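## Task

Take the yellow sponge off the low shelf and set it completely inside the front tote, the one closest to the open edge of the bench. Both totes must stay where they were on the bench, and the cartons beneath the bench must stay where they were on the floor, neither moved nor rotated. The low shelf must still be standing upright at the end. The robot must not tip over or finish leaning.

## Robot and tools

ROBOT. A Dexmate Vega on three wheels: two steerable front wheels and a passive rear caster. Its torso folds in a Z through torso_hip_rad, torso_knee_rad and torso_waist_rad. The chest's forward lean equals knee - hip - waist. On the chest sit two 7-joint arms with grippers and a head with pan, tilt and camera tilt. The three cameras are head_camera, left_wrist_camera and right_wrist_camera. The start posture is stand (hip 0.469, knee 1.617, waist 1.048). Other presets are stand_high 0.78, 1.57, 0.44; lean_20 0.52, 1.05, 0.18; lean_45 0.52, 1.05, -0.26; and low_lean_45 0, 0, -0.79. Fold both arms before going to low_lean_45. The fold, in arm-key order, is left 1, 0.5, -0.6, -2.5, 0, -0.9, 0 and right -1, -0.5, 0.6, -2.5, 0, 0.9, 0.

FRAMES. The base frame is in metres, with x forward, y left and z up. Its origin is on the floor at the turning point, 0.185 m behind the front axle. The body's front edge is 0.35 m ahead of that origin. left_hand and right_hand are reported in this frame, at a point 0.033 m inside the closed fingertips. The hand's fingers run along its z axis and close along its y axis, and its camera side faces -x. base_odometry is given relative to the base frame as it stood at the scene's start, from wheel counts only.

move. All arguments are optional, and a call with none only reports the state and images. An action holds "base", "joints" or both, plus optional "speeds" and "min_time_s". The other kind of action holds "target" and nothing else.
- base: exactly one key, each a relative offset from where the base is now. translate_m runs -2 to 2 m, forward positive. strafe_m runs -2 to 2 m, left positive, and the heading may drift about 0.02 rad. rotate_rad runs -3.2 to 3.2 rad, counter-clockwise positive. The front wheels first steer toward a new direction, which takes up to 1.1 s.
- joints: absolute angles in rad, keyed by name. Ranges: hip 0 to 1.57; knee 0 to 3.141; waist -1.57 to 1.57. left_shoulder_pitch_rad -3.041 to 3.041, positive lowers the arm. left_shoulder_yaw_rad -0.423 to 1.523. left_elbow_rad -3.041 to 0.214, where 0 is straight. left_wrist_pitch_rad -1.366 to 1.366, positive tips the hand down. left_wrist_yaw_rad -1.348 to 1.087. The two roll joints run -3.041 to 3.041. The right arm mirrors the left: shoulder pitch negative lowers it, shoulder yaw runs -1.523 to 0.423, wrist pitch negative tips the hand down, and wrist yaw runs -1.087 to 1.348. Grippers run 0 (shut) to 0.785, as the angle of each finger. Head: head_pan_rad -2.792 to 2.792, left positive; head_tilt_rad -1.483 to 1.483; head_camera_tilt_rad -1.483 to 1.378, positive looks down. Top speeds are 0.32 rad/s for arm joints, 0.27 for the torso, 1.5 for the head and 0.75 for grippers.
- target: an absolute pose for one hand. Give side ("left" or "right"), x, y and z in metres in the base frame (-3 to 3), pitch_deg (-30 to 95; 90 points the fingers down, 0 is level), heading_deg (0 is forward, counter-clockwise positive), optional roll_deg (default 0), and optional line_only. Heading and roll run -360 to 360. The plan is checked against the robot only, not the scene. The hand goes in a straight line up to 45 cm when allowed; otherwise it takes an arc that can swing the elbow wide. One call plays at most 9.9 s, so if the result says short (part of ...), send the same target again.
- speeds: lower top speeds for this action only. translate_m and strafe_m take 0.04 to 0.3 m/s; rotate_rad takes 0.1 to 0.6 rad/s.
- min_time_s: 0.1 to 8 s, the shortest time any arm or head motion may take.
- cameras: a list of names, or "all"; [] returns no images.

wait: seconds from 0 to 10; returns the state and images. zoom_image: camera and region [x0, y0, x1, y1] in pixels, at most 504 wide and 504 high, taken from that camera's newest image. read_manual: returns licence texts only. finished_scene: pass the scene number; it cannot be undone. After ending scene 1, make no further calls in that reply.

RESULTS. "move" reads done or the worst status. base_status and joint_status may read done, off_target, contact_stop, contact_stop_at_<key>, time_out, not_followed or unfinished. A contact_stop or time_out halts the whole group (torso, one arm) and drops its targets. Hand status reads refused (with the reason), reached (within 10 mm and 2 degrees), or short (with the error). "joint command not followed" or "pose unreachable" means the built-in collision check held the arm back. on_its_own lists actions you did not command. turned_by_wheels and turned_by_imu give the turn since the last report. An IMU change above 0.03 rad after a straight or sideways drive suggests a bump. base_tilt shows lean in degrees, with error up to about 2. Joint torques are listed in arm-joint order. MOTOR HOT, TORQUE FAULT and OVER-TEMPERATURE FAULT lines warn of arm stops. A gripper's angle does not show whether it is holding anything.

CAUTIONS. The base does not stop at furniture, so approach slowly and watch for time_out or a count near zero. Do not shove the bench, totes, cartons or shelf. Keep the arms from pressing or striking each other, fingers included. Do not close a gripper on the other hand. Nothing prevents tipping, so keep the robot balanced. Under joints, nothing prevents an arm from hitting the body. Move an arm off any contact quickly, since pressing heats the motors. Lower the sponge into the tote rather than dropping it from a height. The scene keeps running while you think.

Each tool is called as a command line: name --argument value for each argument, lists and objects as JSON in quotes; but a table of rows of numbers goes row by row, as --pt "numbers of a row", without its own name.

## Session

move --joints '{"head_camera_tilt_rad": 0.4}' --cameras '["head_camera"]'

move --joints '{"head_pan_rad": -1.4, "head_camera_tilt_rad": 0.35}' --cameras '["head_camera"]'

move --joints '{"head_pan_rad": -2.6, "head_camera_tilt_rad": 0.4}' --cameras '["head_camera"]'

move --joints '{"head_pan_rad": 2.6, "head_camera_tilt_rad": 0.4}' --cameras '["head_camera"]'

move --joints '{"head_pan_rad": 1.4, "head_camera_tilt_rad": 0.35}' --cameras '["head_camera"]'

Scene clock: 0.93 s.
Joint torques (N m): left_arm=[5.27 -0.9 -2 -2.3 -0.42 0.16 0.39] | right_arm=[-5.67 -2.96 -0.04 -4.29 0.08 2.49 -0.04]
move: done
base_odometry: x=+0.000 y=+0.000 heading=+0.000
turned_by_wheels: +0.000
turned_by_imu: +0.000
base_tilt: forward=+0.2 right=-0.8
base_status: not commanded
joint_positions: torso_hip_rad=+0.469 torso_knee_rad=+1.617 torso_waist_rad=+1.048 left_shoulder_pitch_rad=+2.212 left_shoulder_yaw_rad=-0.018 left_upper_arm_roll_rad=-0.010 left_elbow_rad=-1.106 left_forearm_roll_rad=-0.008 left_wrist_pitch_rad=-0.486 left_wrist_yaw_rad=-0.018 left_gripper_rad=+0.005 right_shoulder_pitch_rad=-2.191 right_shoulder_yaw_rad=-0.018 right_upper_arm_roll_rad=+0.006 right_elbow_rad=-1.111 right_forearm_roll_rad=+0.003 right_wrist_pitch_rad=+0.519 right_wrist_yaw_rad=-0.012 right_gripper_rad=+0.005 head_pan_rad=+0.000 head_tilt_rad=+0.000 head_camera_tilt_rad=+0.400
joint_status: all done
chest: x=-0.0112 y=+0.0000 z=+1.4155 quat_wxyz=(+0.999, +0.000, +0.050, +0.000) (m; base frame)
left_hand: x=+0.1884 y=+0.2239 z=+0.6016 quat_wxyz=(+0.413, -0.010, +0.911, -0.007) pitch_deg=+41.3 heading_deg=-0.3 roll_deg=-1.6 back=up (m; base frame)
right_hand: x=+0.2165 y=-0.2457 z=+0.6185 quat_wxyz=(+0.439, -0.003, +0.898, -0.012) pitch_deg=+37.9 heading_deg=-1.3 roll_deg=-1.7 back=up (m; base frame)
pictures: head_camera
Images, in order (width x height): head_camera 896x560.

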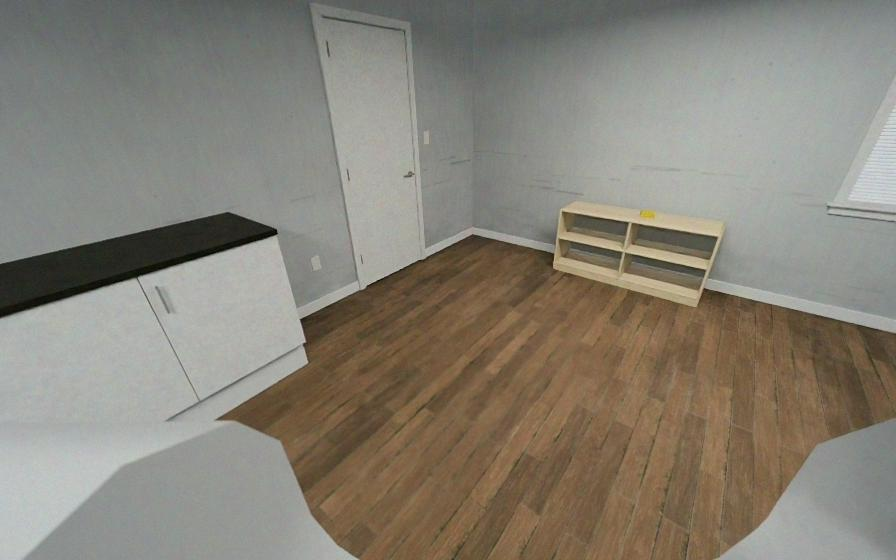

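Scene clock: 2.53 s.
Joint torques (N m): left_arm=[5.43 -0.2 1.01 -2.26 -0.16 0.12 0.01] | right_arm=[-3.47 1.23 -0.05 -4.63 -0.06 1.14 0.02]
move: done
base_odometry: x=+0.000 y=+0.000 heading=+0.000
turned_by_wheels: +0.000
turned_by_imu: +0.000
base_tilt: forward=+0.2 right=-0.8
base_status: not commanded
joint_positions: torso_hip_rad=+0.469 torso_knee_rad=+1.617 torso_waist_rad=+1.048 left_shoulder_pitch_rad=+2.212 left_shoulder_yaw_rad=-0.018 left_upper_arm_roll_rad=-0.010 left_elbow_rad=-1.106 left_forearm_roll_rad=-0.008 left_wrist_pitch_rad=-0.486 left_wrist_yaw_rad=-0.018 left_gripper_rad=+0.005 right_shoulder_pitch_rad=-2.191 right_shoulder_yaw_rad=-0.018 right_upper_arm_roll_rad=+0.006 right_elbow_rad=-1.111 right_forearm_roll_rad=+0.003 right_wrist_pitch_rad=+0.519 right_wrist_yaw_rad=-0.012 right_gripper_rad=+0.005 head_pan_rad=-1.400 head_tilt_rad=+0.000 head_camera_tilt_rad=+0.350
joint_status: all done
chest: x=-0.0112 y=+0.0000 z=+1.4155 quat_wxyz=(+0.999, +0.000, +0.050, +0.000) (m; base frame)
left_hand: x=+0.1884 y=+0.2239 z=+0.6016 quat_wxyz=(+0.413, -0.010, +0.911, -0.007) pitch_deg=+41.3 heading_deg=-0.3 roll_deg=-1.6 back=up (m; base frame)
right_hand: x=+0.2165 y=-0.2457 z=+0.6185 quat_wxyz=(+0.439, -0.003, +0.898, -0.012) pitch_deg=+37.9 heading_deg=-1.3 roll_deg=-1.7 back=up (m; base frame)
pictures: head_camera
Images, in order (width x height): head_camera 896x560.

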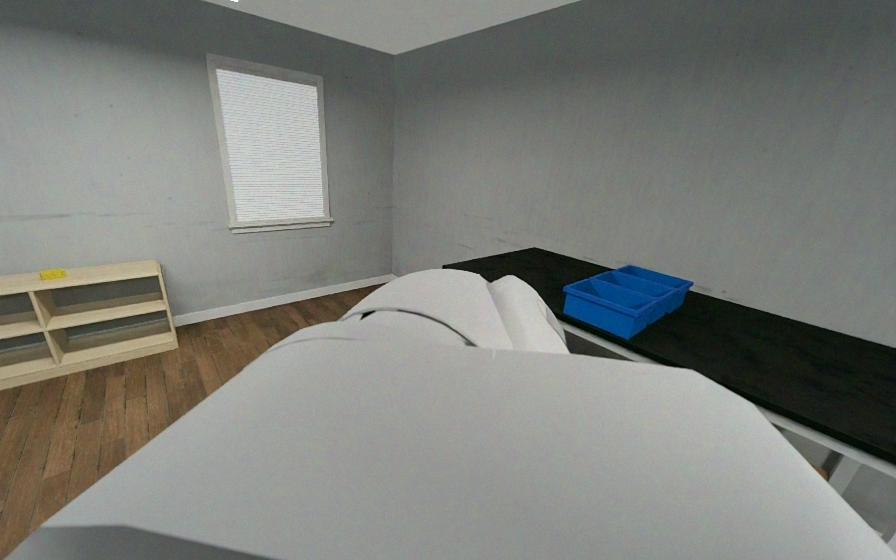

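Scene clock: 4.00 s.
Joint torques (N m): left_arm=[5.36 3.31 2.62 -1.57 -0.74 -0.79 -0.06] | right_arm=[-6.47 -1.28 0 -5.66 0.39 2.49 -0.09]
move: done
base_odometry: x=+0.000 y=+0.000 heading=+0.000
turned_by_wheels: +0.000
turned_by_imu: +0.000
base_tilt: forward=+0.2 right=-0.8
base_status: not commanded
joint_positions: torso_hip_rad=+0.469 torso_knee_rad=+1.617 torso_waist_rad=+1.048 left_shoulder_pitch_rad=+2.212 left_shoulder_yaw_rad=-0.018 left_upper_arm_roll_rad=-0.010 left_elbow_rad=-1.106 left_forearm_roll_rad=-0.008 left_wrist_pitch_rad=-0.486 left_wrist_yaw_rad=-0.018 left_gripper_rad=+0.005 right_shoulder_pitch_rad=-2.191 right_shoulder_yaw_rad=-0.018 right_upper_arm_roll_rad=+0.006 right_elbow_rad=-1.111 right_forearm_roll_rad=+0.003 right_wrist_pitch_rad=+0.519 right_wrist_yaw_rad=-0.012 right_gripper_rad=+0.005 head_pan_rad=-2.600 head_tilt_rad=+0.000 head_camera_tilt_rad=+0.400
joint_status: all done
chest: x=-0.0112 y=+0.0000 z=+1.4155 quat_wxyz=(+0.999, +0.000, +0.050, +0.000) (m; base frame)
left_hand: x=+0.1884 y=+0.2239 z=+0.6016 quat_wxyz=(+0.413, -0.010, +0.911, -0.007) pitch_deg=+41.3 heading_deg=-0.3 roll_deg=-1.6 back=up (m; base frame)
right_hand: x=+0.2165 y=-0.2457 z=+0.6185 quat_wxyz=(+0.439, -0.003, +0.898, -0.012) pitch_deg=+37.9 heading_deg=-1.3 roll_deg=-1.7 back=up (m; base frame)
pictures: head_camera
Images, in order (width x height): head_camera 896x560.

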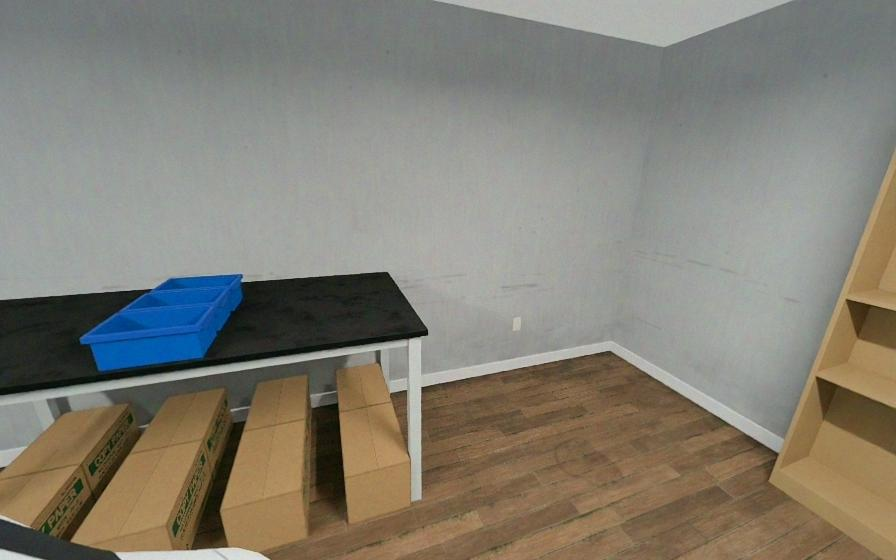

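Scene clock: 8.13 s.
Joint torques (N m): left_arm=[4.87 0.9 -2.27 -3.82 -0.22 -0.62 0.16] | right_arm=[-5.97 1.49 -2.46 -4.35 0.04 2.37 -0.26]
move: done
base_odometry: x=+0.000 y=+0.000 heading=+0.000
turned_by_wheels: +0.000
turned_by_imu: +0.001
base_tilt: forward=+0.2 right=-0.7
base_status: not commanded
joint_positions: torso_hip_rad=+0.469 torso_knee_rad=+1.617 torso_waist_rad=+1.048 left_shoulder_pitch_rad=+2.212 left_shoulder_yaw_rad=-0.018 left_upper_arm_roll_rad=-0.010 left_elbow_rad=-1.106 left_forearm_roll_rad=-0.008 left_wrist_pitch_rad=-0.486 left_wrist_yaw_rad=-0.018 left_gripper_rad=+0.005 right_shoulder_pitch_rad=-2.191 right_shoulder_yaw_rad=-0.018 right_upper_arm_roll_rad=+0.006 right_elbow_rad=-1.111 right_forearm_roll_rad=+0.003 right_wrist_pitch_rad=+0.519 right_wrist_yaw_rad=-0.012 right_gripper_rad=+0.005 head_pan_rad=+2.600 head_tilt_rad=+0.000 head_camera_tilt_rad=+0.400
joint_status: all done
chest: x=-0.0112 y=+0.0000 z=+1.4155 quat_wxyz=(+0.999, +0.000, +0.050, +0.000) (m; base frame)
left_hand: x=+0.1884 y=+0.2239 z=+0.6016 quat_wxyz=(+0.413, -0.010, +0.911, -0.007) pitch_deg=+41.3 heading_deg=-0.3 roll_deg=-1.6 back=up (m; base frame)
right_hand: x=+0.2165 y=-0.2457 z=+0.6185 quat_wxyz=(+0.439, -0.003, +0.898, -0.012) pitch_deg=+37.9 heading_deg=-1.3 roll_deg=-1.7 back=up (m; base frame)
pictures: head_camera
Images, in order (width x height): head_camera 896x560.

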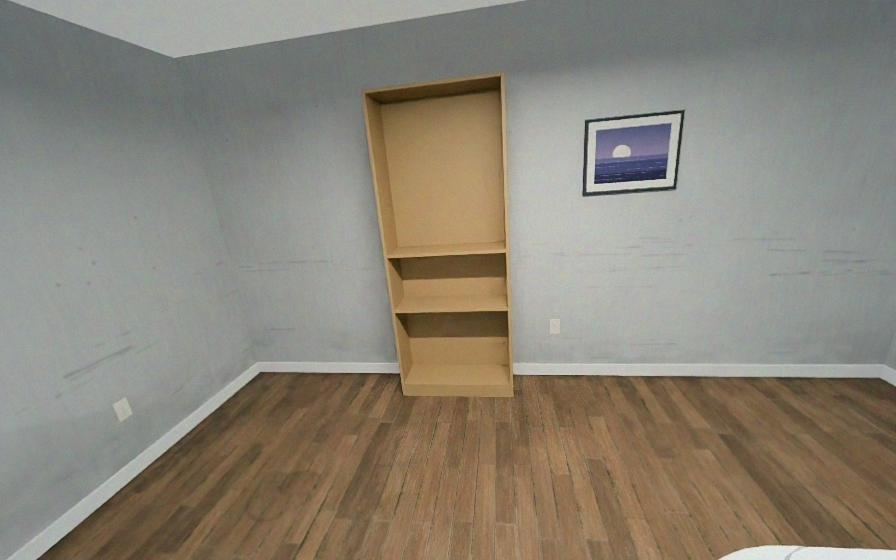

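Scene clock: 9.60 s.
Joint torques (N m): left_arm=[4.17 0.29 -2.65 -3.76 -0.4 -0.71 0.22] | right_arm=[-4.37 -0.4 -1.03 -5.17 0.45 1.97 -0.19]
move: done
base_odometry: x=+0.000 y=+0.000 heading=+0.000
turned_by_wheels: +0.000
turned_by_imu: +0.000
base_tilt: forward=+0.2 right=-0.8
base_status: not commanded
joint_positions: torso_hip_rad=+0.469 torso_knee_rad=+1.617 torso_waist_rad=+1.048 left_shoulder_pitch_rad=+2.212 left_shoulder_yaw_rad=-0.018 left_upper_arm_roll_rad=-0.010 left_elbow_rad=-1.106 left_forearm_roll_rad=-0.008 left_wrist_pitch_rad=-0.486 left_wrist_yaw_rad=-0.018 left_gripper_rad=+0.005 right_shoulder_pitch_rad=-2.191 right_shoulder_yaw_rad=-0.018 right_upper_arm_roll_rad=+0.006 right_elbow_rad=-1.111 right_forearm_roll_rad=+0.003 right_wrist_pitch_rad=+0.519 right_wrist_yaw_rad=-0.012 right_gripper_rad=+0.005 head_pan_rad=+1.400 head_tilt_rad=+0.000 head_camera_tilt_rad=+0.350
joint_status: all done
chest: x=-0.0112 y=+0.0000 z=+1.4155 quat_wxyz=(+0.999, +0.000, +0.050, +0.000) (m; base frame)
left_hand: x=+0.1884 y=+0.2239 z=+0.6016 quat_wxyz=(+0.413, -0.010, +0.911, -0.007) pitch_deg=+41.3 heading_deg=-0.3 roll_deg=-1.6 back=up (m; base frame)
right_hand: x=+0.2165 y=-0.2457 z=+0.6185 quat_wxyz=(+0.439, -0.003, +0.898, -0.012) pitch_deg=+37.9 heading_deg=-1.3 roll_deg=-1.7 back=up (m; base frame)
pictures: head_camera
Images, in order (width x height): head_camera 896x560.

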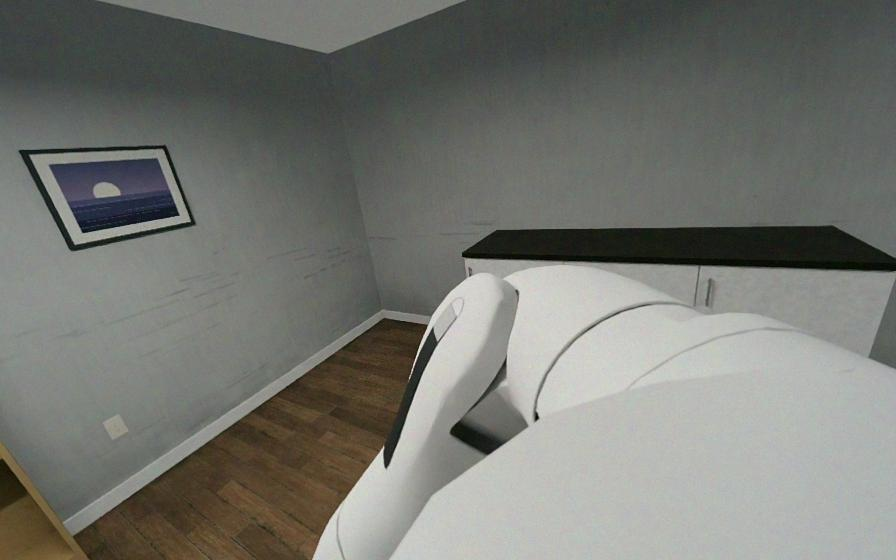

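move --base '{"rotate_rad": -0.588}' --joints '{"left_shoulder_pitch_rad": 1, "left_shoulder_yaw_rad": 0.5, "left_upper_arm_roll_rad": -0.6, "left_elbow_rad": -2.5, "left_forearm_roll_rad": 0, "left_wrist_pitch_rad": -0.9, "left_wrist_yaw_rad": 0, "right_shoulder_pitch_rad": -1, "right_shoulder_yaw_rad": -0.5, "right_upper_arm_roll_rad": 0.6, "right_elbow_rad": -2.5, "right_forearm_roll_rad": 0, "right_wrist_pitch_rad": 0.9, "right_wrist_yaw_rad": 0, "head_pan_rad": 0, "head_camera_tilt_rad": 0.4}' --cameras '[]'

move --base '{"translate_m": 1.75}' --cameras '["head_camera"]'

Scene clock: 53.47 s.
Joint torques (N m): left_arm=[-17.24 3.91 -0.87 -0.67 0.2 1.12 0.42] | right_arm=[15.27 -12.02 2.75 -2.28 -0.39 -1.95 0.35]
move: done
base_odometry: x=+0.001 y=+0.000 heading=-0.589
turned_by_wheels: -0.589
turned_by_imu: -0.584
base_tilt: forward=+0.2 right=-0.8
base_status: done
joint_positions: torso_hip_rad=+0.469 torso_knee_rad=+1.617 torso_waist_rad=+1.048 left_shoulder_pitch_rad=+1.004 left_shoulder_yaw_rad=+0.498 left_upper_arm_roll_rad=-0.598 left_elbow_rad=-2.496 left_forearm_roll_rad=+0.000 left_wrist_pitch_rad=-0.899 left_wrist_yaw_rad=+0.000 left_gripper_rad=+0.005 right_shoulder_pitch_rad=-1.003 right_shoulder_yaw_rad=-0.498 right_upper_arm_roll_rad=+0.598 right_elbow_rad=-2.496 right_forearm_roll_rad=+0.000 right_wrist_pitch_rad=+0.899 right_wrist_yaw_rad=+0.000 right_gripper_rad=+0.005 head_pan_rad=+0.000 head_tilt_rad=+0.000 head_camera_tilt_rad=+0.400
joint_status: all done
chest: x=-0.0112 y=+0.0000 z=+1.4155 quat_wxyz=(+0.999, +0.000, +0.050, +0.000) (m; base frame)
left_hand: x=-0.0210 y=+0.1550 z=+1.7183 quat_wxyz=(+0.841, +0.204, -0.395, +0.309) pitch_deg=-37.3 heading_deg=-132.5 roll_deg=-7.2 back=down (m; base frame)
right_hand: x=-0.0212 y=-0.1551 z=+1.7183 quat_wxyz=(+0.841, -0.204, -0.395, -0.309) pitch_deg=-37.3 heading_deg=+132.5 roll_deg=+7.2 back=down (m; base frame)
pictures: none
No camera images: "cameras" was empty.

Scene clock: 62.10 s.
Joint torques (N m): left_arm=[-14.65 5.47 0.05 3.6 -0.63 1.71 0.45] | right_arm=[14.48 -6.23 3.47 -3.46 -0.4 -1.69 0.16]
move: done
base_odometry: x=+1.456 y=-0.973 heading=-0.590
turned_by_wheels: -0.001
turned_by_imu: +0.009
base_tilt: forward=+0.2 right=-0.8
base_status: done
joint_positions: torso_hip_rad=+0.469 torso_knee_rad=+1.617 torso_waist_rad=+1.048 left_shoulder_pitch_rad=+1.000 left_shoulder_yaw_rad=+0.500 left_upper_arm_roll_rad=-0.600 left_elbow_rad=-2.500 left_forearm_roll_rad=+0.000 left_wrist_pitch_rad=-0.900 left_wrist_yaw_rad=+0.000 left_gripper_rad=+0.005 right_shoulder_pitch_rad=-1.000 right_shoulder_yaw_rad=-0.500 right_upper_arm_roll_rad=+0.600 right_elbow_rad=-2.500 right_forearm_roll_rad=+0.000 right_wrist_pitch_rad=+0.900 right_wrist_yaw_rad=+0.000 right_gripper_rad=+0.005 head_pan_rad=+0.000 head_tilt_rad=+0.000 head_camera_tilt_rad=+0.400
joint_status: not commanded
chest: x=-0.0112 y=+0.0000 z=+1.4155 quat_wxyz=(+0.999, +0.000, +0.050, +0.000) (m; base frame)
left_hand: x=-0.0238 y=+0.1533 z=+1.7167 quat_wxyz=(+0.839, +0.205, -0.398, +0.310) pitch_deg=-36.8 heading_deg=-132.5 roll_deg=-6.9 back=down (m; base frame)
right_hand: x=-0.0239 y=-0.1535 z=+1.7168 quat_wxyz=(+0.839, -0.205, -0.398, -0.310) pitch_deg=-36.8 heading_deg=+132.5 roll_deg=+7.0 back=down (m; base frame)
pictures: head_camera
Images, in order (width x height): head_camera 896x560.

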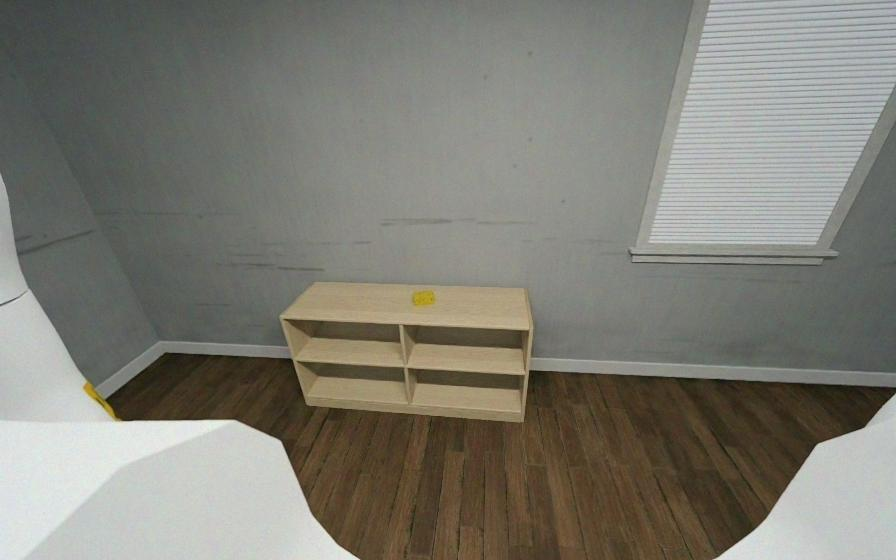

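move --base '{"rotate_rad": -0.086}' --joints '{"torso_hip_rad": 0.52, "torso_knee_rad": 1.05, "torso_waist_rad": -0.52, "head_camera_tilt_rad": -0.3}' --cameras '["head_camera"]'

zoom_image --camera "head_camera" --region '[300, 100, 540, 280]'

Scene clock: 81.53 s.
Joint torques (N m): left_arm=[-8.51 5.99 -6.67 -5.37 -1.17 -0.29 1.05] | right_arm=[10.64 -9.61 4.66 -8.06 0.72 -1.08 -0.33]
move: done
base_odometry: x=+1.456 y=-0.972 heading=-0.676
turned_by_wheels: -0.086
turned_by_imu: -0.084
base_tilt: forward=+0.3 right=-0.8
base_status: done
joint_positions: torso_hip_rad=+0.520 torso_knee_rad=+1.050 torso_waist_rad=-0.520 left_shoulder_pitch_rad=+1.000 left_shoulder_yaw_rad=+0.500 left_upper_arm_roll_rad=-0.600 left_elbow_rad=-2.500 left_forearm_roll_rad=+0.000 left_wrist_pitch_rad=-0.900 left_wrist_yaw_rad=+0.000 left_gripper_rad=+0.005 right_shoulder_pitch_rad=-1.000 right_shoulder_yaw_rad=-0.500 right_upper_arm_roll_rad=+0.600 right_elbow_rad=-2.500 right_forearm_roll_rad=+0.000 right_wrist_pitch_rad=+0.900 right_wrist_yaw_rad=+0.000 right_gripper_rad=+0.005 head_pan_rad=+0.000 head_tilt_rad=+0.000 head_camera_tilt_rad=-0.300
joint_status: all done
chest: x=+0.1228 y=+0.0000 z=+1.1338 quat_wxyz=(+0.865, +0.000, +0.501, +0.000) (m; base frame)
left_hand: x=+0.3605 y=+0.1533 z=+1.3194 quat_wxyz=(+0.928, +0.324, +0.029, +0.182) pitch_deg=-52.1 heading_deg=-73.7 roll_deg=-84.1 (m; base frame)
right_hand: x=+0.3605 y=-0.1535 z=+1.3194 quat_wxyz=(+0.928, -0.324, +0.030, -0.182) pitch_deg=-52.1 heading_deg=+73.7 roll_deg=+84.1 (m; base frame)
pictures: head_camera
Images, in order (width x height): head_camera 896x560.

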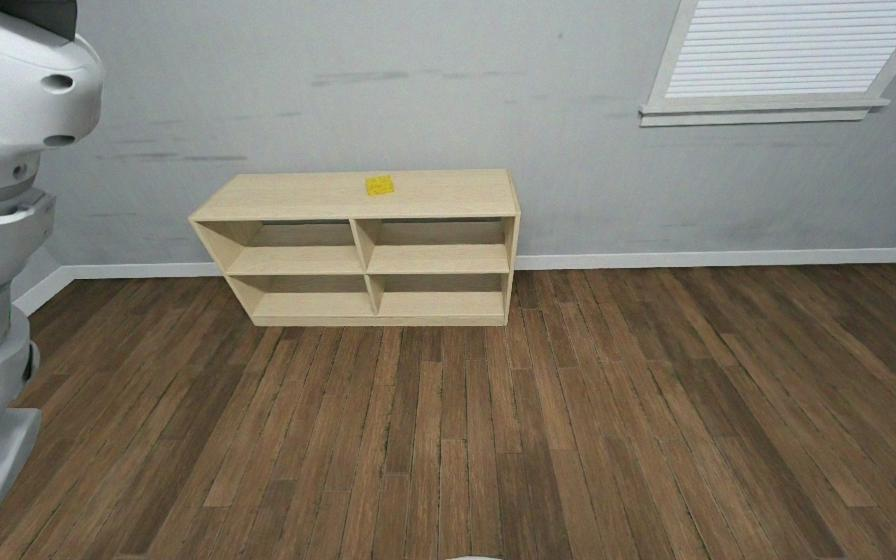

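Scaled by 2.100 from the camera's 896x560 image, which has a finer 960x600 frame.

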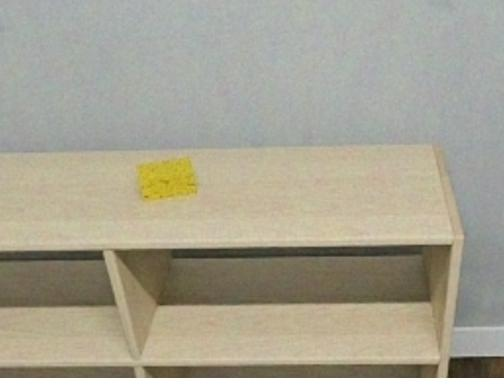

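move --target '{"side": "left", "x": 0.66, "y": 0.28, "z": 0.80, "pitch_deg": 85, "heading_deg": -72}' --cameras '[]'

move --base '{"translate_m": 0.78}' --speeds '{"translate_m": 0.15}' --joints '{"left_gripper_rad": 0.5}' --cameras '["head_camera", "left_wrist_camera"]'

Scene clock: 100.87 s.
Joint torques (N m): left_arm=[-27.08 -0.13 -6.38 1.89 0.82 -0.02 -0.45] | right_arm=[8.28 -8.67 6.18 -9.16 0.52 -0.4 -0.34]
move: done
base_odometry: x=+1.456 y=-0.972 heading=-0.676
turned_by_wheels: +0.000
turned_by_imu: +0.002
base_tilt: forward=+0.2 right=-0.8
base_status: not commanded
joint_positions: torso_hip_rad=+0.520 torso_knee_rad=+1.050 torso_waist_rad=-0.520 left_shoulder_pitch_rad=-1.228 left_shoulder_yaw_rad=+1.010 left_upper_arm_roll_rad=+1.753 left_elbow_rad=-1.722 left_forearm_roll_rad=-0.324 left_wrist_pitch_rad=+0.995 left_wrist_yaw_rad=-1.346 left_gripper_rad=+0.005 right_shoulder_pitch_rad=-1.000 right_shoulder_yaw_rad=-0.500 right_upper_arm_roll_rad=+0.600 right_elbow_rad=-2.500 right_forearm_roll_rad=+0.000 right_wrist_pitch_rad=+0.900 right_wrist_yaw_rad=+0.000 right_gripper_rad=+0.005 head_pan_rad=+0.000 head_tilt_rad=+0.000 head_camera_tilt_rad=-0.300
joint_status: not commanded
chest: x=+0.1228 y=+0.0000 z=+1.1338 quat_wxyz=(+0.865, +0.000, +0.501, +0.000) (m; base frame)
left_hand: x=+0.6607 y=+0.2785 z=+0.7995 quat_wxyz=(+0.036, +0.589, +0.807, -0.026) pitch_deg=+84.9 heading_deg=-71.1 roll_deg=+1.2 (m; base frame)
left_hand_status: reached (checked arc [a long move; over the whole arc the hand travels 1.14 m to end 0.61 m from its start, up to 0.40 m off the straight line; left_upper_arm_roll_rad turns most, 2.36 rad; on the way or at its end the hand turns up to 152 deg from its attitude at the start], planned for 7.7 s): 2 mm and 0.3 deg off.
right_hand: x=+0.3605 y=-0.1535 z=+1.3195 quat_wxyz=(+0.928, -0.324, +0.030, -0.182) pitch_deg=-52.1 heading_deg=+73.7 roll_deg=+84.1 (m; base frame)
pictures: none
No camera images: "cameras" was empty.

Scene clock: 107.57 s.
Joint torques (N m): left_arm=[-27.87 -1.25 -8.25 2.59 0.89 -0.28 0.04] | right_arm=[8.39 -6.26 5.51 -7.97 0.01 -1.09 -0.47]
move: done
base_odometry: x=+2.064 y=-1.461 heading=-0.677
turned_by_wheels: -0.001
turned_by_imu: +0.004
base_tilt: forward=+0.3 right=-0.8
base_status: done
joint_positions: torso_hip_rad=+0.520 torso_knee_rad=+1.050 torso_waist_rad=-0.520 left_shoulder_pitch_rad=-1.231 left_shoulder_yaw_rad=+1.011 left_upper_arm_roll_rad=+1.757 left_elbow_rad=-1.721 left_forearm_roll_rad=-0.324 left_wrist_pitch_rad=+0.997 left_wrist_yaw_rad=-1.348 left_gripper_rad=+0.500 right_shoulder_pitch_rad=-1.000 right_shoulder_yaw_rad=-0.500 right_upper_arm_roll_rad=+0.600 right_elbow_rad=-2.500 right_forearm_roll_rad=+0.000 right_wrist_pitch_rad=+0.900 right_wrist_yaw_rad=+0.000 right_gripper_rad=+0.005 head_pan_rad=+0.000 head_tilt_rad=+0.000 head_camera_tilt_rad=-0.300
joint_status: all done
chest: x=+0.1228 y=+0.0000 z=+1.1338 quat_wxyz=(+0.865, +0.000, +0.501, +0.000) (m; base frame)
left_hand: x=+0.6600 y=+0.2800 z=+0.7999 quat_wxyz=(+0.035, +0.587, +0.808, -0.026) pitch_deg=+85.0 heading_deg=-71.9 roll_deg=+0.1 (m; base frame)
right_hand: x=+0.3605 y=-0.1535 z=+1.3195 quat_wxyz=(+0.928, -0.324, +0.030, -0.182) pitch_deg=-52.1 heading_deg=+73.7 roll_deg=+84.1 (m; base frame)
pictures: head_camera, left_wrist_camera
Images, in order (width x height): head_camera 896x560, left_wrist_camera 672x420.

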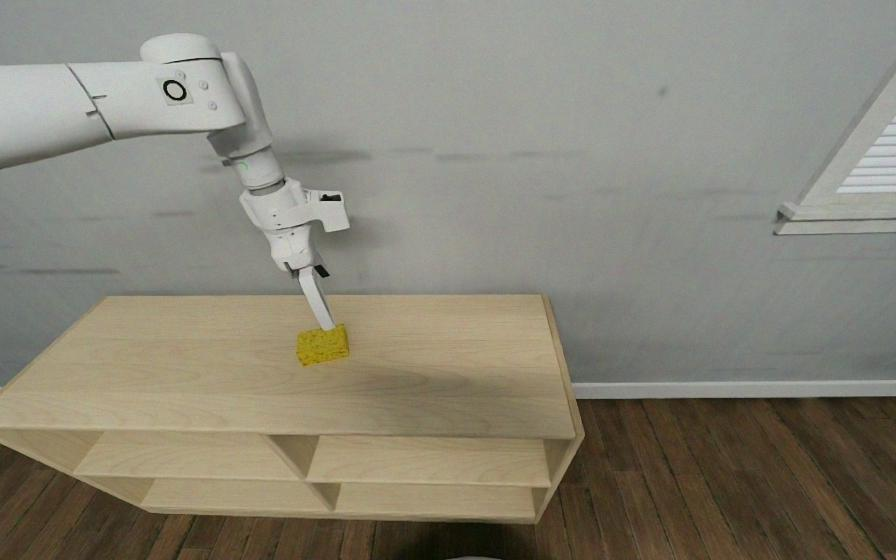

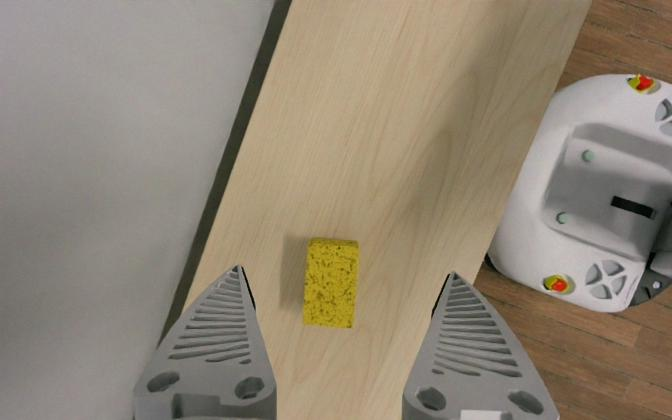

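move --target '{"side": "left", "x": 0.659, "y": 0.322, "z": 0.72, "pitch_deg": 86, "heading_deg": -74}' --cameras '["left_wrist_camera"]'

Scene clock: 133.30 s.
Joint torques (N m): left_arm=[-15.58 1.4 -10.21 1.03 1.04 0.31 0.74] | right_arm=[9.87 -6.6 5.8 -8.4 1.21 0.23 -0.3]
move: done
base_odometry: x=+2.064 y=-1.461 heading=-0.677
turned_by_wheels: +0.000
turned_by_imu: +0.001
base_tilt: forward=+0.2 right=-0.8
base_status: not commanded
joint_positions: torso_hip_rad=+0.520 torso_knee_rad=+1.050 torso_waist_rad=-0.520 left_shoulder_pitch_rad=-1.096 left_shoulder_yaw_rad=+1.062 left_upper_arm_roll_rad=+1.780 left_elbow_rad=-1.653 left_forearm_roll_rad=-0.307 left_wrist_pitch_rad=+0.830 left_wrist_yaw_rad=-1.235 left_gripper_rad=+0.500 right_shoulder_pitch_rad=-1.000 right_shoulder_yaw_rad=-0.500 right_upper_arm_roll_rad=+0.600 right_elbow_rad=-2.500 right_forearm_roll_rad=+0.000 right_wrist_pitch_rad=+0.900 right_wrist_yaw_rad=+0.000 right_gripper_rad=+0.005 head_pan_rad=+0.000 head_tilt_rad=+0.000 head_camera_tilt_rad=-0.300
joint_status: not commanded
chest: x=+0.1228 y=+0.0000 z=+1.1338 quat_wxyz=(+0.865, +0.000, +0.501, +0.000) (m; base frame)
left_hand: x=+0.6593 y=+0.3210 z=+0.7219 quat_wxyz=(+0.028, +0.601, +0.798, -0.021) pitch_deg=+86.0 heading_deg=-73.7 roll_deg=+0.2 (m; base frame)
left_hand_status: reached (straight line, planned for 0.9 s): 2 mm and 0.1 deg off.
right_hand: x=+0.3605 y=-0.1535 z=+1.3195 quat_wxyz=(+0.928, -0.324, +0.030, -0.182) pitch_deg=-52.1 heading_deg=+73.7 roll_deg=+84.1 (m; base frame)
pictures: left_wrist_camera
Images, in order (width x height): left_wrist_camera 672x420.

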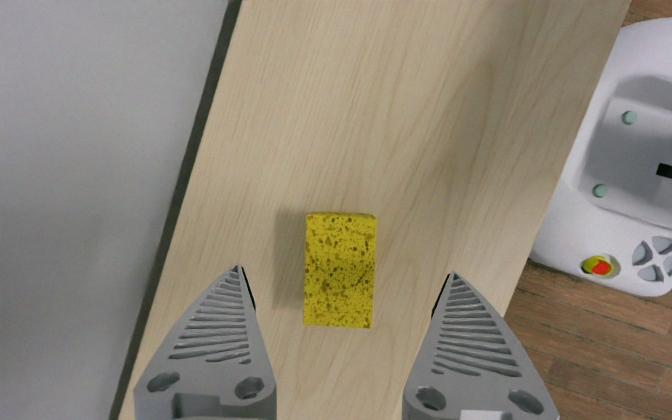

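move --joints '{"left_gripper_rad": 0.38}' --cameras '[]'

move --target '{"side": "left", "x": 0.663, "y": 0.3185, "z": 0.650, "pitch_deg": 86, "heading_deg": -76}' --cameras '["head_camera", "left_wrist_camera"]'

Scene clock: 139.73 s.
Joint torques (N m): left_arm=[-13.73 -3.82 -9.3 2.46 1.34 -0.51 0.36] | right_arm=[7.57 -7.58 5.01 -8.98 1.15 -0.05 -0.33]
move: done
base_odometry: x=+2.064 y=-1.461 heading=-0.677
turned_by_wheels: +0.000
turned_by_imu: +0.001
base_tilt: forward=+0.3 right=-0.7
base_status: not commanded
joint_positions: torso_hip_rad=+0.520 torso_knee_rad=+1.050 torso_waist_rad=-0.520 left_shoulder_pitch_rad=-1.093 left_shoulder_yaw_rad=+1.063 left_upper_arm_roll_rad=+1.781 left_elbow_rad=-1.651 left_forearm_roll_rad=-0.307 left_wrist_pitch_rad=+0.826 left_wrist_yaw_rad=-1.232 left_gripper_rad=+0.380 right_shoulder_pitch_rad=-1.000 right_shoulder_yaw_rad=-0.500 right_upper_arm_roll_rad=+0.600 right_elbow_rad=-2.500 right_forearm_roll_rad=+0.000 right_wrist_pitch_rad=+0.900 right_wrist_yaw_rad=+0.000 right_gripper_rad=+0.005 head_pan_rad=+0.000 head_tilt_rad=+0.000 head_camera_tilt_rad=-0.300
joint_status: all done
chest: x=+0.1228 y=+0.0000 z=+1.1338 quat_wxyz=(+0.865, +0.000, +0.501, +0.000) (m; base frame)
left_hand: x=+0.6591 y=+0.3219 z=+0.7202 quat_wxyz=(+0.028, +0.601, +0.798, -0.021) pitch_deg=+86.0 heading_deg=-73.8 roll_deg=+0.2 (m; base frame)
right_hand: x=+0.3605 y=-0.1535 z=+1.3195 quat_wxyz=(+0.928, -0.324, +0.030, -0.182) pitch_deg=-52.1 heading_deg=+73.7 roll_deg=+84.1 (m; base frame)
pictures: none
No camera images: "cameras" was empty.

Scene clock: 141.60 s.
Joint torques (N m): left_arm=[-15.65 0.76 -11.04 1.81 1.04 0.53 0.7] | right_arm=[8.79 -7.17 5.31 -8.82 0.7 -0.99 -0.93]
move: done
base_odometry: x=+2.064 y=-1.461 heading=-0.677
turned_by_wheels: +0.000
turned_by_imu: +0.000
base_tilt: forward=+0.2 right=-0.8
base_status: not commanded
joint_positions: torso_hip_rad=+0.520 torso_knee_rad=+1.050 torso_waist_rad=-0.520 left_shoulder_pitch_rad=-0.962 left_shoulder_yaw_rad=+1.005 left_upper_arm_roll_rad=+1.779 left_elbow_rad=-1.550 left_forearm_roll_rad=-0.324 left_wrist_pitch_rad=+0.732 left_wrist_yaw_rad=-1.116 left_gripper_rad=+0.380 right_shoulder_pitch_rad=-1.000 right_shoulder_yaw_rad=-0.500 right_upper_arm_roll_rad=+0.600 right_elbow_rad=-2.500 right_forearm_roll_rad=+0.000 right_wrist_pitch_rad=+0.900 right_wrist_yaw_rad=+0.000 right_gripper_rad=+0.005 head_pan_rad=+0.000 head_tilt_rad=+0.000 head_camera_tilt_rad=-0.300
joint_status: not commanded
chest: x=+0.1228 y=+0.0000 z=+1.1338 quat_wxyz=(+0.865, +0.000, +0.501, +0.000) (m; base frame)
left_hand: x=+0.6630 y=+0.3187 z=+0.6519 quat_wxyz=(+0.027, +0.615, +0.788, -0.021) pitch_deg=+86.0 heading_deg=-75.9 roll_deg=+0.1 (m; base frame)
left_hand_status: reached (straight line, planned for 0.8 s): 2 mm and 0.1 deg off.
right_hand: x=+0.3605 y=-0.1535 z=+1.3195 quat_wxyz=(+0.928, -0.324, +0.030, -0.182) pitch_deg=-52.1 heading_deg=+73.7 roll_deg=+84.1 (m; base frame)
pictures: head_camera, left_wrist_camera
Images, in order (width x height): head_camera 896x560, left_wrist_camera 672x420.

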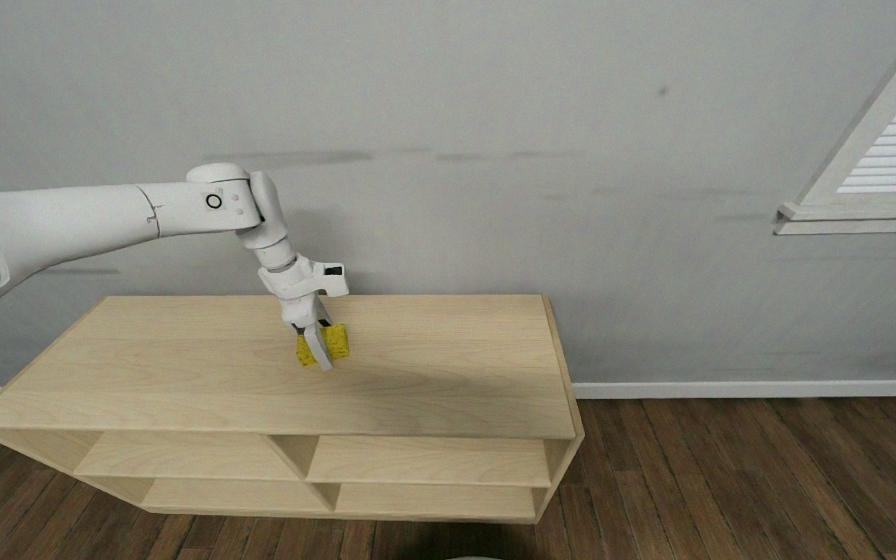

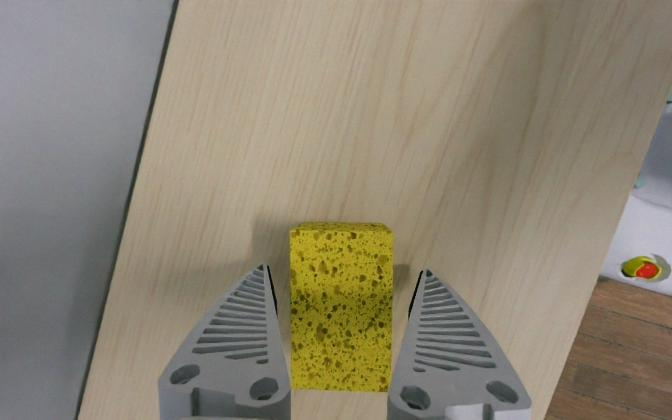

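move --joints '{"left_gripper_rad": 0.25}' --cameras '[]'

move --joints '{"left_gripper_rad": 0.17}' --cameras '["left_wrist_camera"]'

move --target '{"side": "left", "x": 0.663, "y": 0.3185, "z": 0.72, "pitch_deg": 86, "heading_deg": -76, "line_only": true}' --cameras '["head_camera", "left_wrist_camera"]'

Scene clock: 147.63 s.
Joint torques (N m): left_arm=[-11.84 -3.94 -11.39 2.27 -0.09 -0.48 0.63] | right_arm=[6.46 -7.67 5.22 -9.27 0.74 0.48 -0.76]
move: done
base_odometry: x=+2.064 y=-1.461 heading=-0.677
turned_by_wheels: +0.000
turned_by_imu: +0.001
base_tilt: forward=+0.3 right=-0.8
base_status: not commanded
joint_positions: torso_hip_rad=+0.520 torso_knee_rad=+1.050 torso_waist_rad=-0.520 left_shoulder_pitch_rad=-0.959 left_shoulder_yaw_rad=+1.004 left_upper_arm_roll_rad=+1.779 left_elbow_rad=-1.547 left_forearm_roll_rad=-0.325 left_wrist_pitch_rad=+0.729 left_wrist_yaw_rad=-1.113 left_gripper_rad=+0.250 right_shoulder_pitch_rad=-1.000 right_shoulder_yaw_rad=-0.500 right_upper_arm_roll_rad=+0.600 right_elbow_rad=-2.500 right_forearm_roll_rad=+0.000 right_wrist_pitch_rad=+0.900 right_wrist_yaw_rad=+0.000 right_gripper_rad=+0.005 head_pan_rad=+0.000 head_tilt_rad=+0.000 head_camera_tilt_rad=-0.300
joint_status: all done
chest: x=+0.1228 y=+0.0000 z=+1.1338 quat_wxyz=(+0.865, +0.000, +0.501, +0.000) (m; base frame)
left_hand: x=+0.6630 y=+0.3186 z=+0.6501 quat_wxyz=(+0.028, +0.615, +0.788, -0.021) pitch_deg=+86.0 heading_deg=-75.9 roll_deg=+0.1 (m; base frame)
right_hand: x=+0.3605 y=-0.1535 z=+1.3195 quat_wxyz=(+0.928, -0.324, +0.030, -0.182) pitch_deg=-52.1 heading_deg=+73.7 roll_deg=+84.1 (m; base frame)
pictures: none
No camera images: "cameras" was empty.

Scene clock: 148.17 s.
Joint torques (N m): left_arm=[-15.19 0.7 -10.12 1.34 0.51 -0.05 -0.03] | right_arm=[8.81 -7.35 4.88 -9.7 0.82 -0.38 -0.34]
move: done
base_odometry: x=+2.064 y=-1.461 heading=-0.677
turned_by_wheels: +0.000
turned_by_imu: +0.000
base_tilt: forward=+0.2 right=-0.8
base_status: not commanded
joint_positions: torso_hip_rad=+0.520 torso_knee_rad=+1.050 torso_waist_rad=-0.520 left_shoulder_pitch_rad=-0.959 left_shoulder_yaw_rad=+1.004 left_upper_arm_roll_rad=+1.779 left_elbow_rad=-1.547 left_forearm_roll_rad=-0.325 left_wrist_pitch_rad=+0.729 left_wrist_yaw_rad=-1.113 left_gripper_rad=+0.170 right_shoulder_pitch_rad=-1.000 right_shoulder_yaw_rad=-0.500 right_upper_arm_roll_rad=+0.600 right_elbow_rad=-2.500 right_forearm_roll_rad=+0.000 right_wrist_pitch_rad=+0.900 right_wrist_yaw_rad=+0.000 right_gripper_rad=+0.005 head_pan_rad=+0.000 head_tilt_rad=+0.000 head_camera_tilt_rad=-0.300
joint_status: all done
chest: x=+0.1228 y=+0.0000 z=+1.1338 quat_wxyz=(+0.865, +0.000, +0.501, +0.000) (m; base frame)
left_hand: x=+0.6630 y=+0.3186 z=+0.6501 quat_wxyz=(+0.028, +0.615, +0.788, -0.021) pitch_deg=+86.0 heading_deg=-75.9 roll_deg=+0.1 (m; base frame)
right_hand: x=+0.3605 y=-0.1535 z=+1.3195 quat_wxyz=(+0.928, -0.324, +0.030, -0.182) pitch_deg=-52.1 heading_deg=+73.7 roll_deg=+84.1 (m; base frame)
pictures: left_wrist_camera
Images, in order (width x height): left_wrist_camera 672x420.

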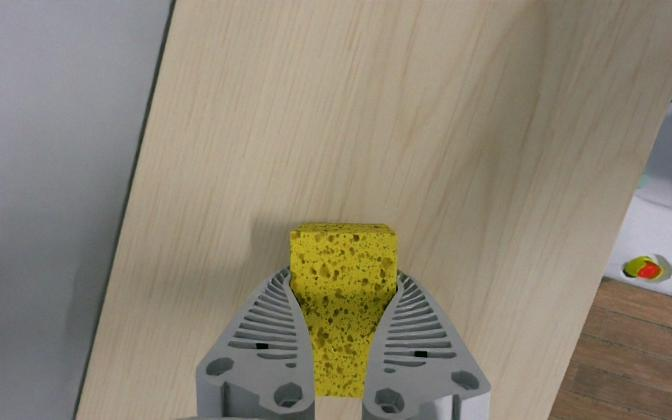

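Scene clock: 150.03 s.
Joint torques (N m): left_arm=[-29.83 0.37 -8.98 0.64 0.86 -0.93 -0.29] | right_arm=[10.11 -8.77 7.45 -9.12 0.17 -1.87 -0.33]
move: done
base_odometry: x=+2.064 y=-1.461 heading=-0.677
turned_by_wheels: +0.000
turned_by_imu: +0.000
base_tilt: forward=+0.2 right=-0.8
base_status: not commanded
joint_positions: torso_hip_rad=+0.520 torso_knee_rad=+1.050 torso_waist_rad=-0.520 left_shoulder_pitch_rad=-1.090 left_shoulder_yaw_rad=+1.045 left_upper_arm_roll_rad=+1.785 left_elbow_rad=-1.626 left_forearm_roll_rad=-0.297 left_wrist_pitch_rad=+0.784 left_wrist_yaw_rad=-1.241 left_gripper_rad=+0.170 right_shoulder_pitch_rad=-1.000 right_shoulder_yaw_rad=-0.500 right_upper_arm_roll_rad=+0.600 right_elbow_rad=-2.500 right_forearm_roll_rad=+0.000 right_wrist_pitch_rad=+0.900 right_wrist_yaw_rad=+0.000 right_gripper_rad=+0.005 head_pan_rad=+0.000 head_tilt_rad=+0.000 head_camera_tilt_rad=-0.300
joint_status: not commanded
chest: x=+0.1228 y=+0.0000 z=+1.1338 quat_wxyz=(+0.865, +0.000, +0.501, +0.000) (m; base frame)
left_hand: x=+0.6630 y=+0.3185 z=+0.7181 quat_wxyz=(+0.027, +0.615, +0.788, -0.022) pitch_deg=+86.0 heading_deg=-76.2 roll_deg=-0.2 (m; base frame)
left_hand_status: reached (straight line, planned for 0.8 s): 2 mm and 0.0 deg off.
right_hand: x=+0.3605 y=-0.1535 z=+1.3195 quat_wxyz=(+0.928, -0.324, +0.030, -0.182) pitch_deg=-52.1 heading_deg=+73.7 roll_deg=+84.1 (m; base frame)
pictures: head_camera, left_wrist_camera
Images, in order (width x height): head_camera 896x560, left_wrist_camera 672x420.

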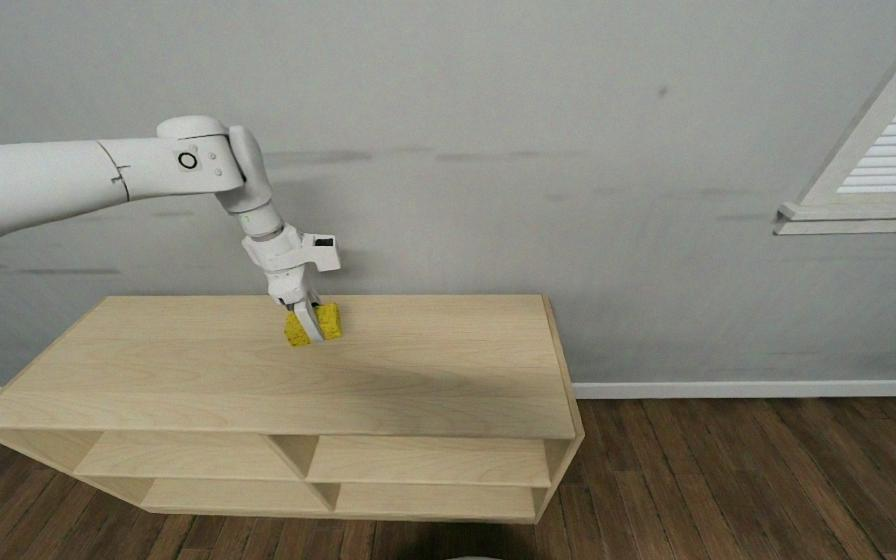

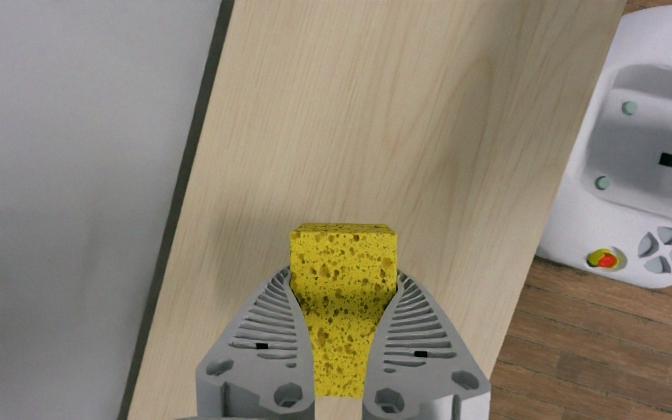

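move --target '{"side": "left", "x": 0.63, "y": 0.30, "z": 0.82, "pitch_deg": 80, "heading_deg": -76}' --cameras '[]'

move --base '{"translate_m": -0.55}' --speeds '{"translate_m": 0.2}' --cameras '["left_wrist_camera"]'

move --base '{"rotate_rad": 0.22}' --speeds '{"rotate_rad": 0.4}' --cameras '[]'

move --base '{"translate_m": -1.7}' --speeds '{"translate_m": 0.25}' --cameras '["left_wrist_camera"]'

Scene clock: 168.90 s.
Joint torques (N m): left_arm=[-25.08 -0.08 -9.36 -0.48 0.36 -0.07 -0.51] | right_arm=[8.52 -5.94 6.58 -9.58 0.11 0.01 -0.53]
move: done
base_odometry: x=+2.064 y=-1.461 heading=-0.677
turned_by_wheels: +0.000
turned_by_imu: +0.001
base_tilt: forward=+0.3 right=-0.8
base_status: not commanded
joint_positions: torso_hip_rad=+0.520 torso_knee_rad=+1.050 torso_waist_rad=-0.520 left_shoulder_pitch_rad=-1.332 left_shoulder_yaw_rad=+1.212 left_upper_arm_roll_rad=+1.827 left_elbow_rad=-1.841 left_forearm_roll_rad=-0.378 left_wrist_pitch_rad=+0.839 left_wrist_yaw_rad=-1.347 left_gripper_rad=+0.170 right_shoulder_pitch_rad=-1.000 right_shoulder_yaw_rad=-0.500 right_upper_arm_roll_rad=+0.600 right_elbow_rad=-2.500 right_forearm_roll_rad=+0.000 right_wrist_pitch_rad=+0.900 right_wrist_yaw_rad=+0.000 right_gripper_rad=+0.005 head_pan_rad=+0.000 head_tilt_rad=+0.000 head_camera_tilt_rad=-0.300
joint_status: not commanded
chest: x=+0.1228 y=+0.0000 z=+1.1338 quat_wxyz=(+0.865, +0.000, +0.501, +0.000) (m; base frame)
left_hand: x=+0.6306 y=+0.3003 z=+0.8188 quat_wxyz=(+0.068, +0.613, +0.785, -0.053) pitch_deg=+80.1 heading_deg=-75.9 roll_deg=+0.1 (m; base frame)
left_hand_status: reached (straight line, planned for 1.3 s): 1 mm and 0.1 deg off.
right_hand: x=+0.3605 y=-0.1535 z=+1.3195 quat_wxyz=(+0.928, -0.324, +0.030, -0.182) pitch_deg=-52.1 heading_deg=+73.7 roll_deg=+84.1 (m; base frame)
pictures: none
No camera images: "cameras" was empty.

Scene clock: 172.93 s.
Joint torques (N m): left_arm=[-24.99 0.3 -8.27 0.84 0.63 -0.87 -0.13] | right_arm=[6.9 -7.21 4.88 -8.51 0.5 -0.7 -0.5]
move: done
base_odometry: x=+1.636 y=-1.116 heading=-0.679
turned_by_wheels: -0.001
turned_by_imu: -0.005
base_tilt: forward=+0.2 right=-0.8
base_status: done
joint_positions: torso_hip_rad=+0.520 torso_knee_rad=+1.050 torso_waist_rad=-0.520 left_shoulder_pitch_rad=-1.336 left_shoulder_yaw_rad=+1.213 left_upper_arm_roll_rad=+1.828 left_elbow_rad=-1.844 left_forearm_roll_rad=-0.380 left_wrist_pitch_rad=+0.839 left_wrist_yaw_rad=-1.348 left_gripper_rad=+0.170 right_shoulder_pitch_rad=-1.000 right_shoulder_yaw_rad=-0.500 right_upper_arm_roll_rad=+0.600 right_elbow_rad=-2.500 right_forearm_roll_rad=+0.000 right_wrist_pitch_rad=+0.900 right_wrist_yaw_rad=+0.000 right_gripper_rad=+0.005 head_pan_rad=+0.000 head_tilt_rad=+0.000 head_camera_tilt_rad=-0.300
joint_status: not commanded
chest: x=+0.1228 y=+0.0000 z=+1.1338 quat_wxyz=(+0.865, +0.000, +0.501, +0.000) (m; base frame)
left_hand: x=+0.6300 y=+0.3000 z=+0.8199 quat_wxyz=(+0.069, +0.613, +0.785, -0.054) pitch_deg=+80.0 heading_deg=-75.9 roll_deg=+0.1 (m; base frame)
right_hand: x=+0.3604 y=-0.1535 z=+1.3195 quat_wxyz=(+0.928, -0.324, +0.030, -0.182) pitch_deg=-52.1 heading_deg=+73.7 roll_deg=+84.1 (m; base frame)
pictures: left_wrist_camera
Images, in order (width x height): left_wrist_camera 672x420.

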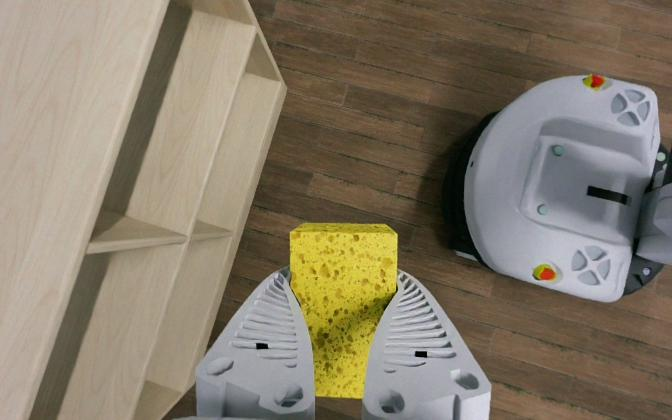

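Scene clock: 174.97 s.
Joint torques (N m): left_arm=[-25.11 -1.09 -8.29 1.76 0.64 -0.85 -0.14] | right_arm=[9.93 -7.96 5.63 -8.33 0.62 0.36 -0.87]
move: done
base_odometry: x=+1.636 y=-1.116 heading=-0.459
turned_by_wheels: +0.220
turned_by_imu: +0.216
base_tilt: forward=+0.2 right=-0.7
base_status: done
joint_positions: torso_hip_rad=+0.520 torso_knee_rad=+1.050 torso_waist_rad=-0.520 left_shoulder_pitch_rad=-1.336 left_shoulder_yaw_rad=+1.213 left_upper_arm_roll_rad=+1.828 left_elbow_rad=-1.844 left_forearm_roll_rad=-0.380 left_wrist_pitch_rad=+0.839 left_wrist_yaw_rad=-1.348 left_gripper_rad=+0.170 right_shoulder_pitch_rad=-1.000 right_shoulder_yaw_rad=-0.500 right_upper_arm_roll_rad=+0.600 right_elbow_rad=-2.500 right_forearm_roll_rad=+0.000 right_wrist_pitch_rad=+0.900 right_wrist_yaw_rad=+0.000 right_gripper_rad=+0.005 head_pan_rad=+0.000 head_tilt_rad=+0.000 head_camera_tilt_rad=-0.300
joint_status: not commanded
chest: x=+0.1228 y=+0.0000 z=+1.1338 quat_wxyz=(+0.865, +0.000, +0.501, +0.000) (m; base frame)
left_hand: x=+0.6300 y=+0.3000 z=+0.8199 quat_wxyz=(+0.069, +0.613, +0.785, -0.054) pitch_deg=+80.0 heading_deg=-75.9 roll_deg=+0.1 (m; base frame)
right_hand: x=+0.3604 y=-0.1535 z=+1.3195 quat_wxyz=(+0.928, -0.324, +0.030, -0.182) pitch_deg=-52.1 heading_deg=+73.7 roll_deg=+84.1 (m; base frame)
pictures: none
No camera images: "cameras" was empty.

Scene clock: 183.47 s.
Joint torques (N m): left_arm=[-23.47 -1.03 -9.46 0.23 0.29 0.07 -0.19] | right_arm=[9.69 -6.99 5.22 -8.66 1.2 -0.35 -0.61]
move: done
base_odometry: x=+0.109 y=-0.367 heading=-0.457
turned_by_wheels: +0.002
turned_by_imu: -0.006
base_tilt: forward=+0.2 right=-0.7
base_status: done
joint_positions: torso_hip_rad=+0.520 torso_knee_rad=+1.050 torso_waist_rad=-0.520 left_shoulder_pitch_rad=-1.336 left_shoulder_yaw_rad=+1.213 left_upper_arm_roll_rad=+1.828 left_elbow_rad=-1.844 left_forearm_roll_rad=-0.380 left_wrist_pitch_rad=+0.839 left_wrist_yaw_rad=-1.348 left_gripper_rad=+0.170 right_shoulder_pitch_rad=-1.000 right_shoulder_yaw_rad=-0.500 right_upper_arm_roll_rad=+0.600 right_elbow_rad=-2.500 right_forearm_roll_rad=+0.000 right_wrist_pitch_rad=+0.900 right_wrist_yaw_rad=+0.000 right_gripper_rad=+0.005 head_pan_rad=+0.000 head_tilt_rad=+0.000 head_camera_tilt_rad=-0.300
joint_status: not commanded
chest: x=+0.1228 y=+0.0000 z=+1.1338 quat_wxyz=(+0.865, +0.000, +0.501, +0.000) (m; base frame)
left_hand: x=+0.6300 y=+0.3000 z=+0.8200 quat_wxyz=(+0.069, +0.613, +0.785, -0.054) pitch_deg=+80.0 heading_deg=-75.9 roll_deg=+0.1 (m; base frame)
right_hand: x=+0.3604 y=-0.1535 z=+1.3195 quat_wxyz=(+0.928, -0.324, +0.030, -0.182) pitch_deg=-52.1 heading_deg=+73.7 roll_deg=+84.1 (m; base frame)
pictures: left_wrist_camera
Images, in order (width x height): left_wrist_camera 672x420.

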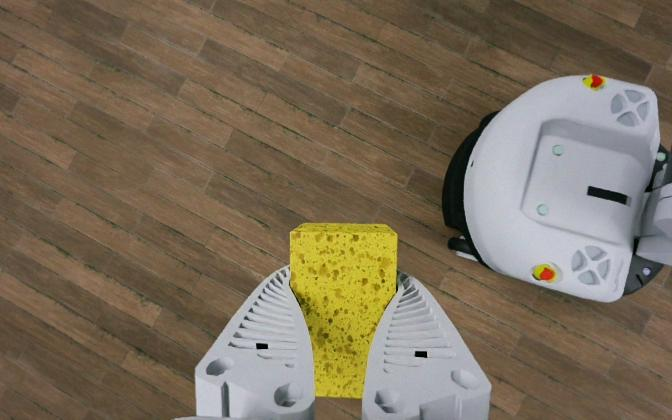

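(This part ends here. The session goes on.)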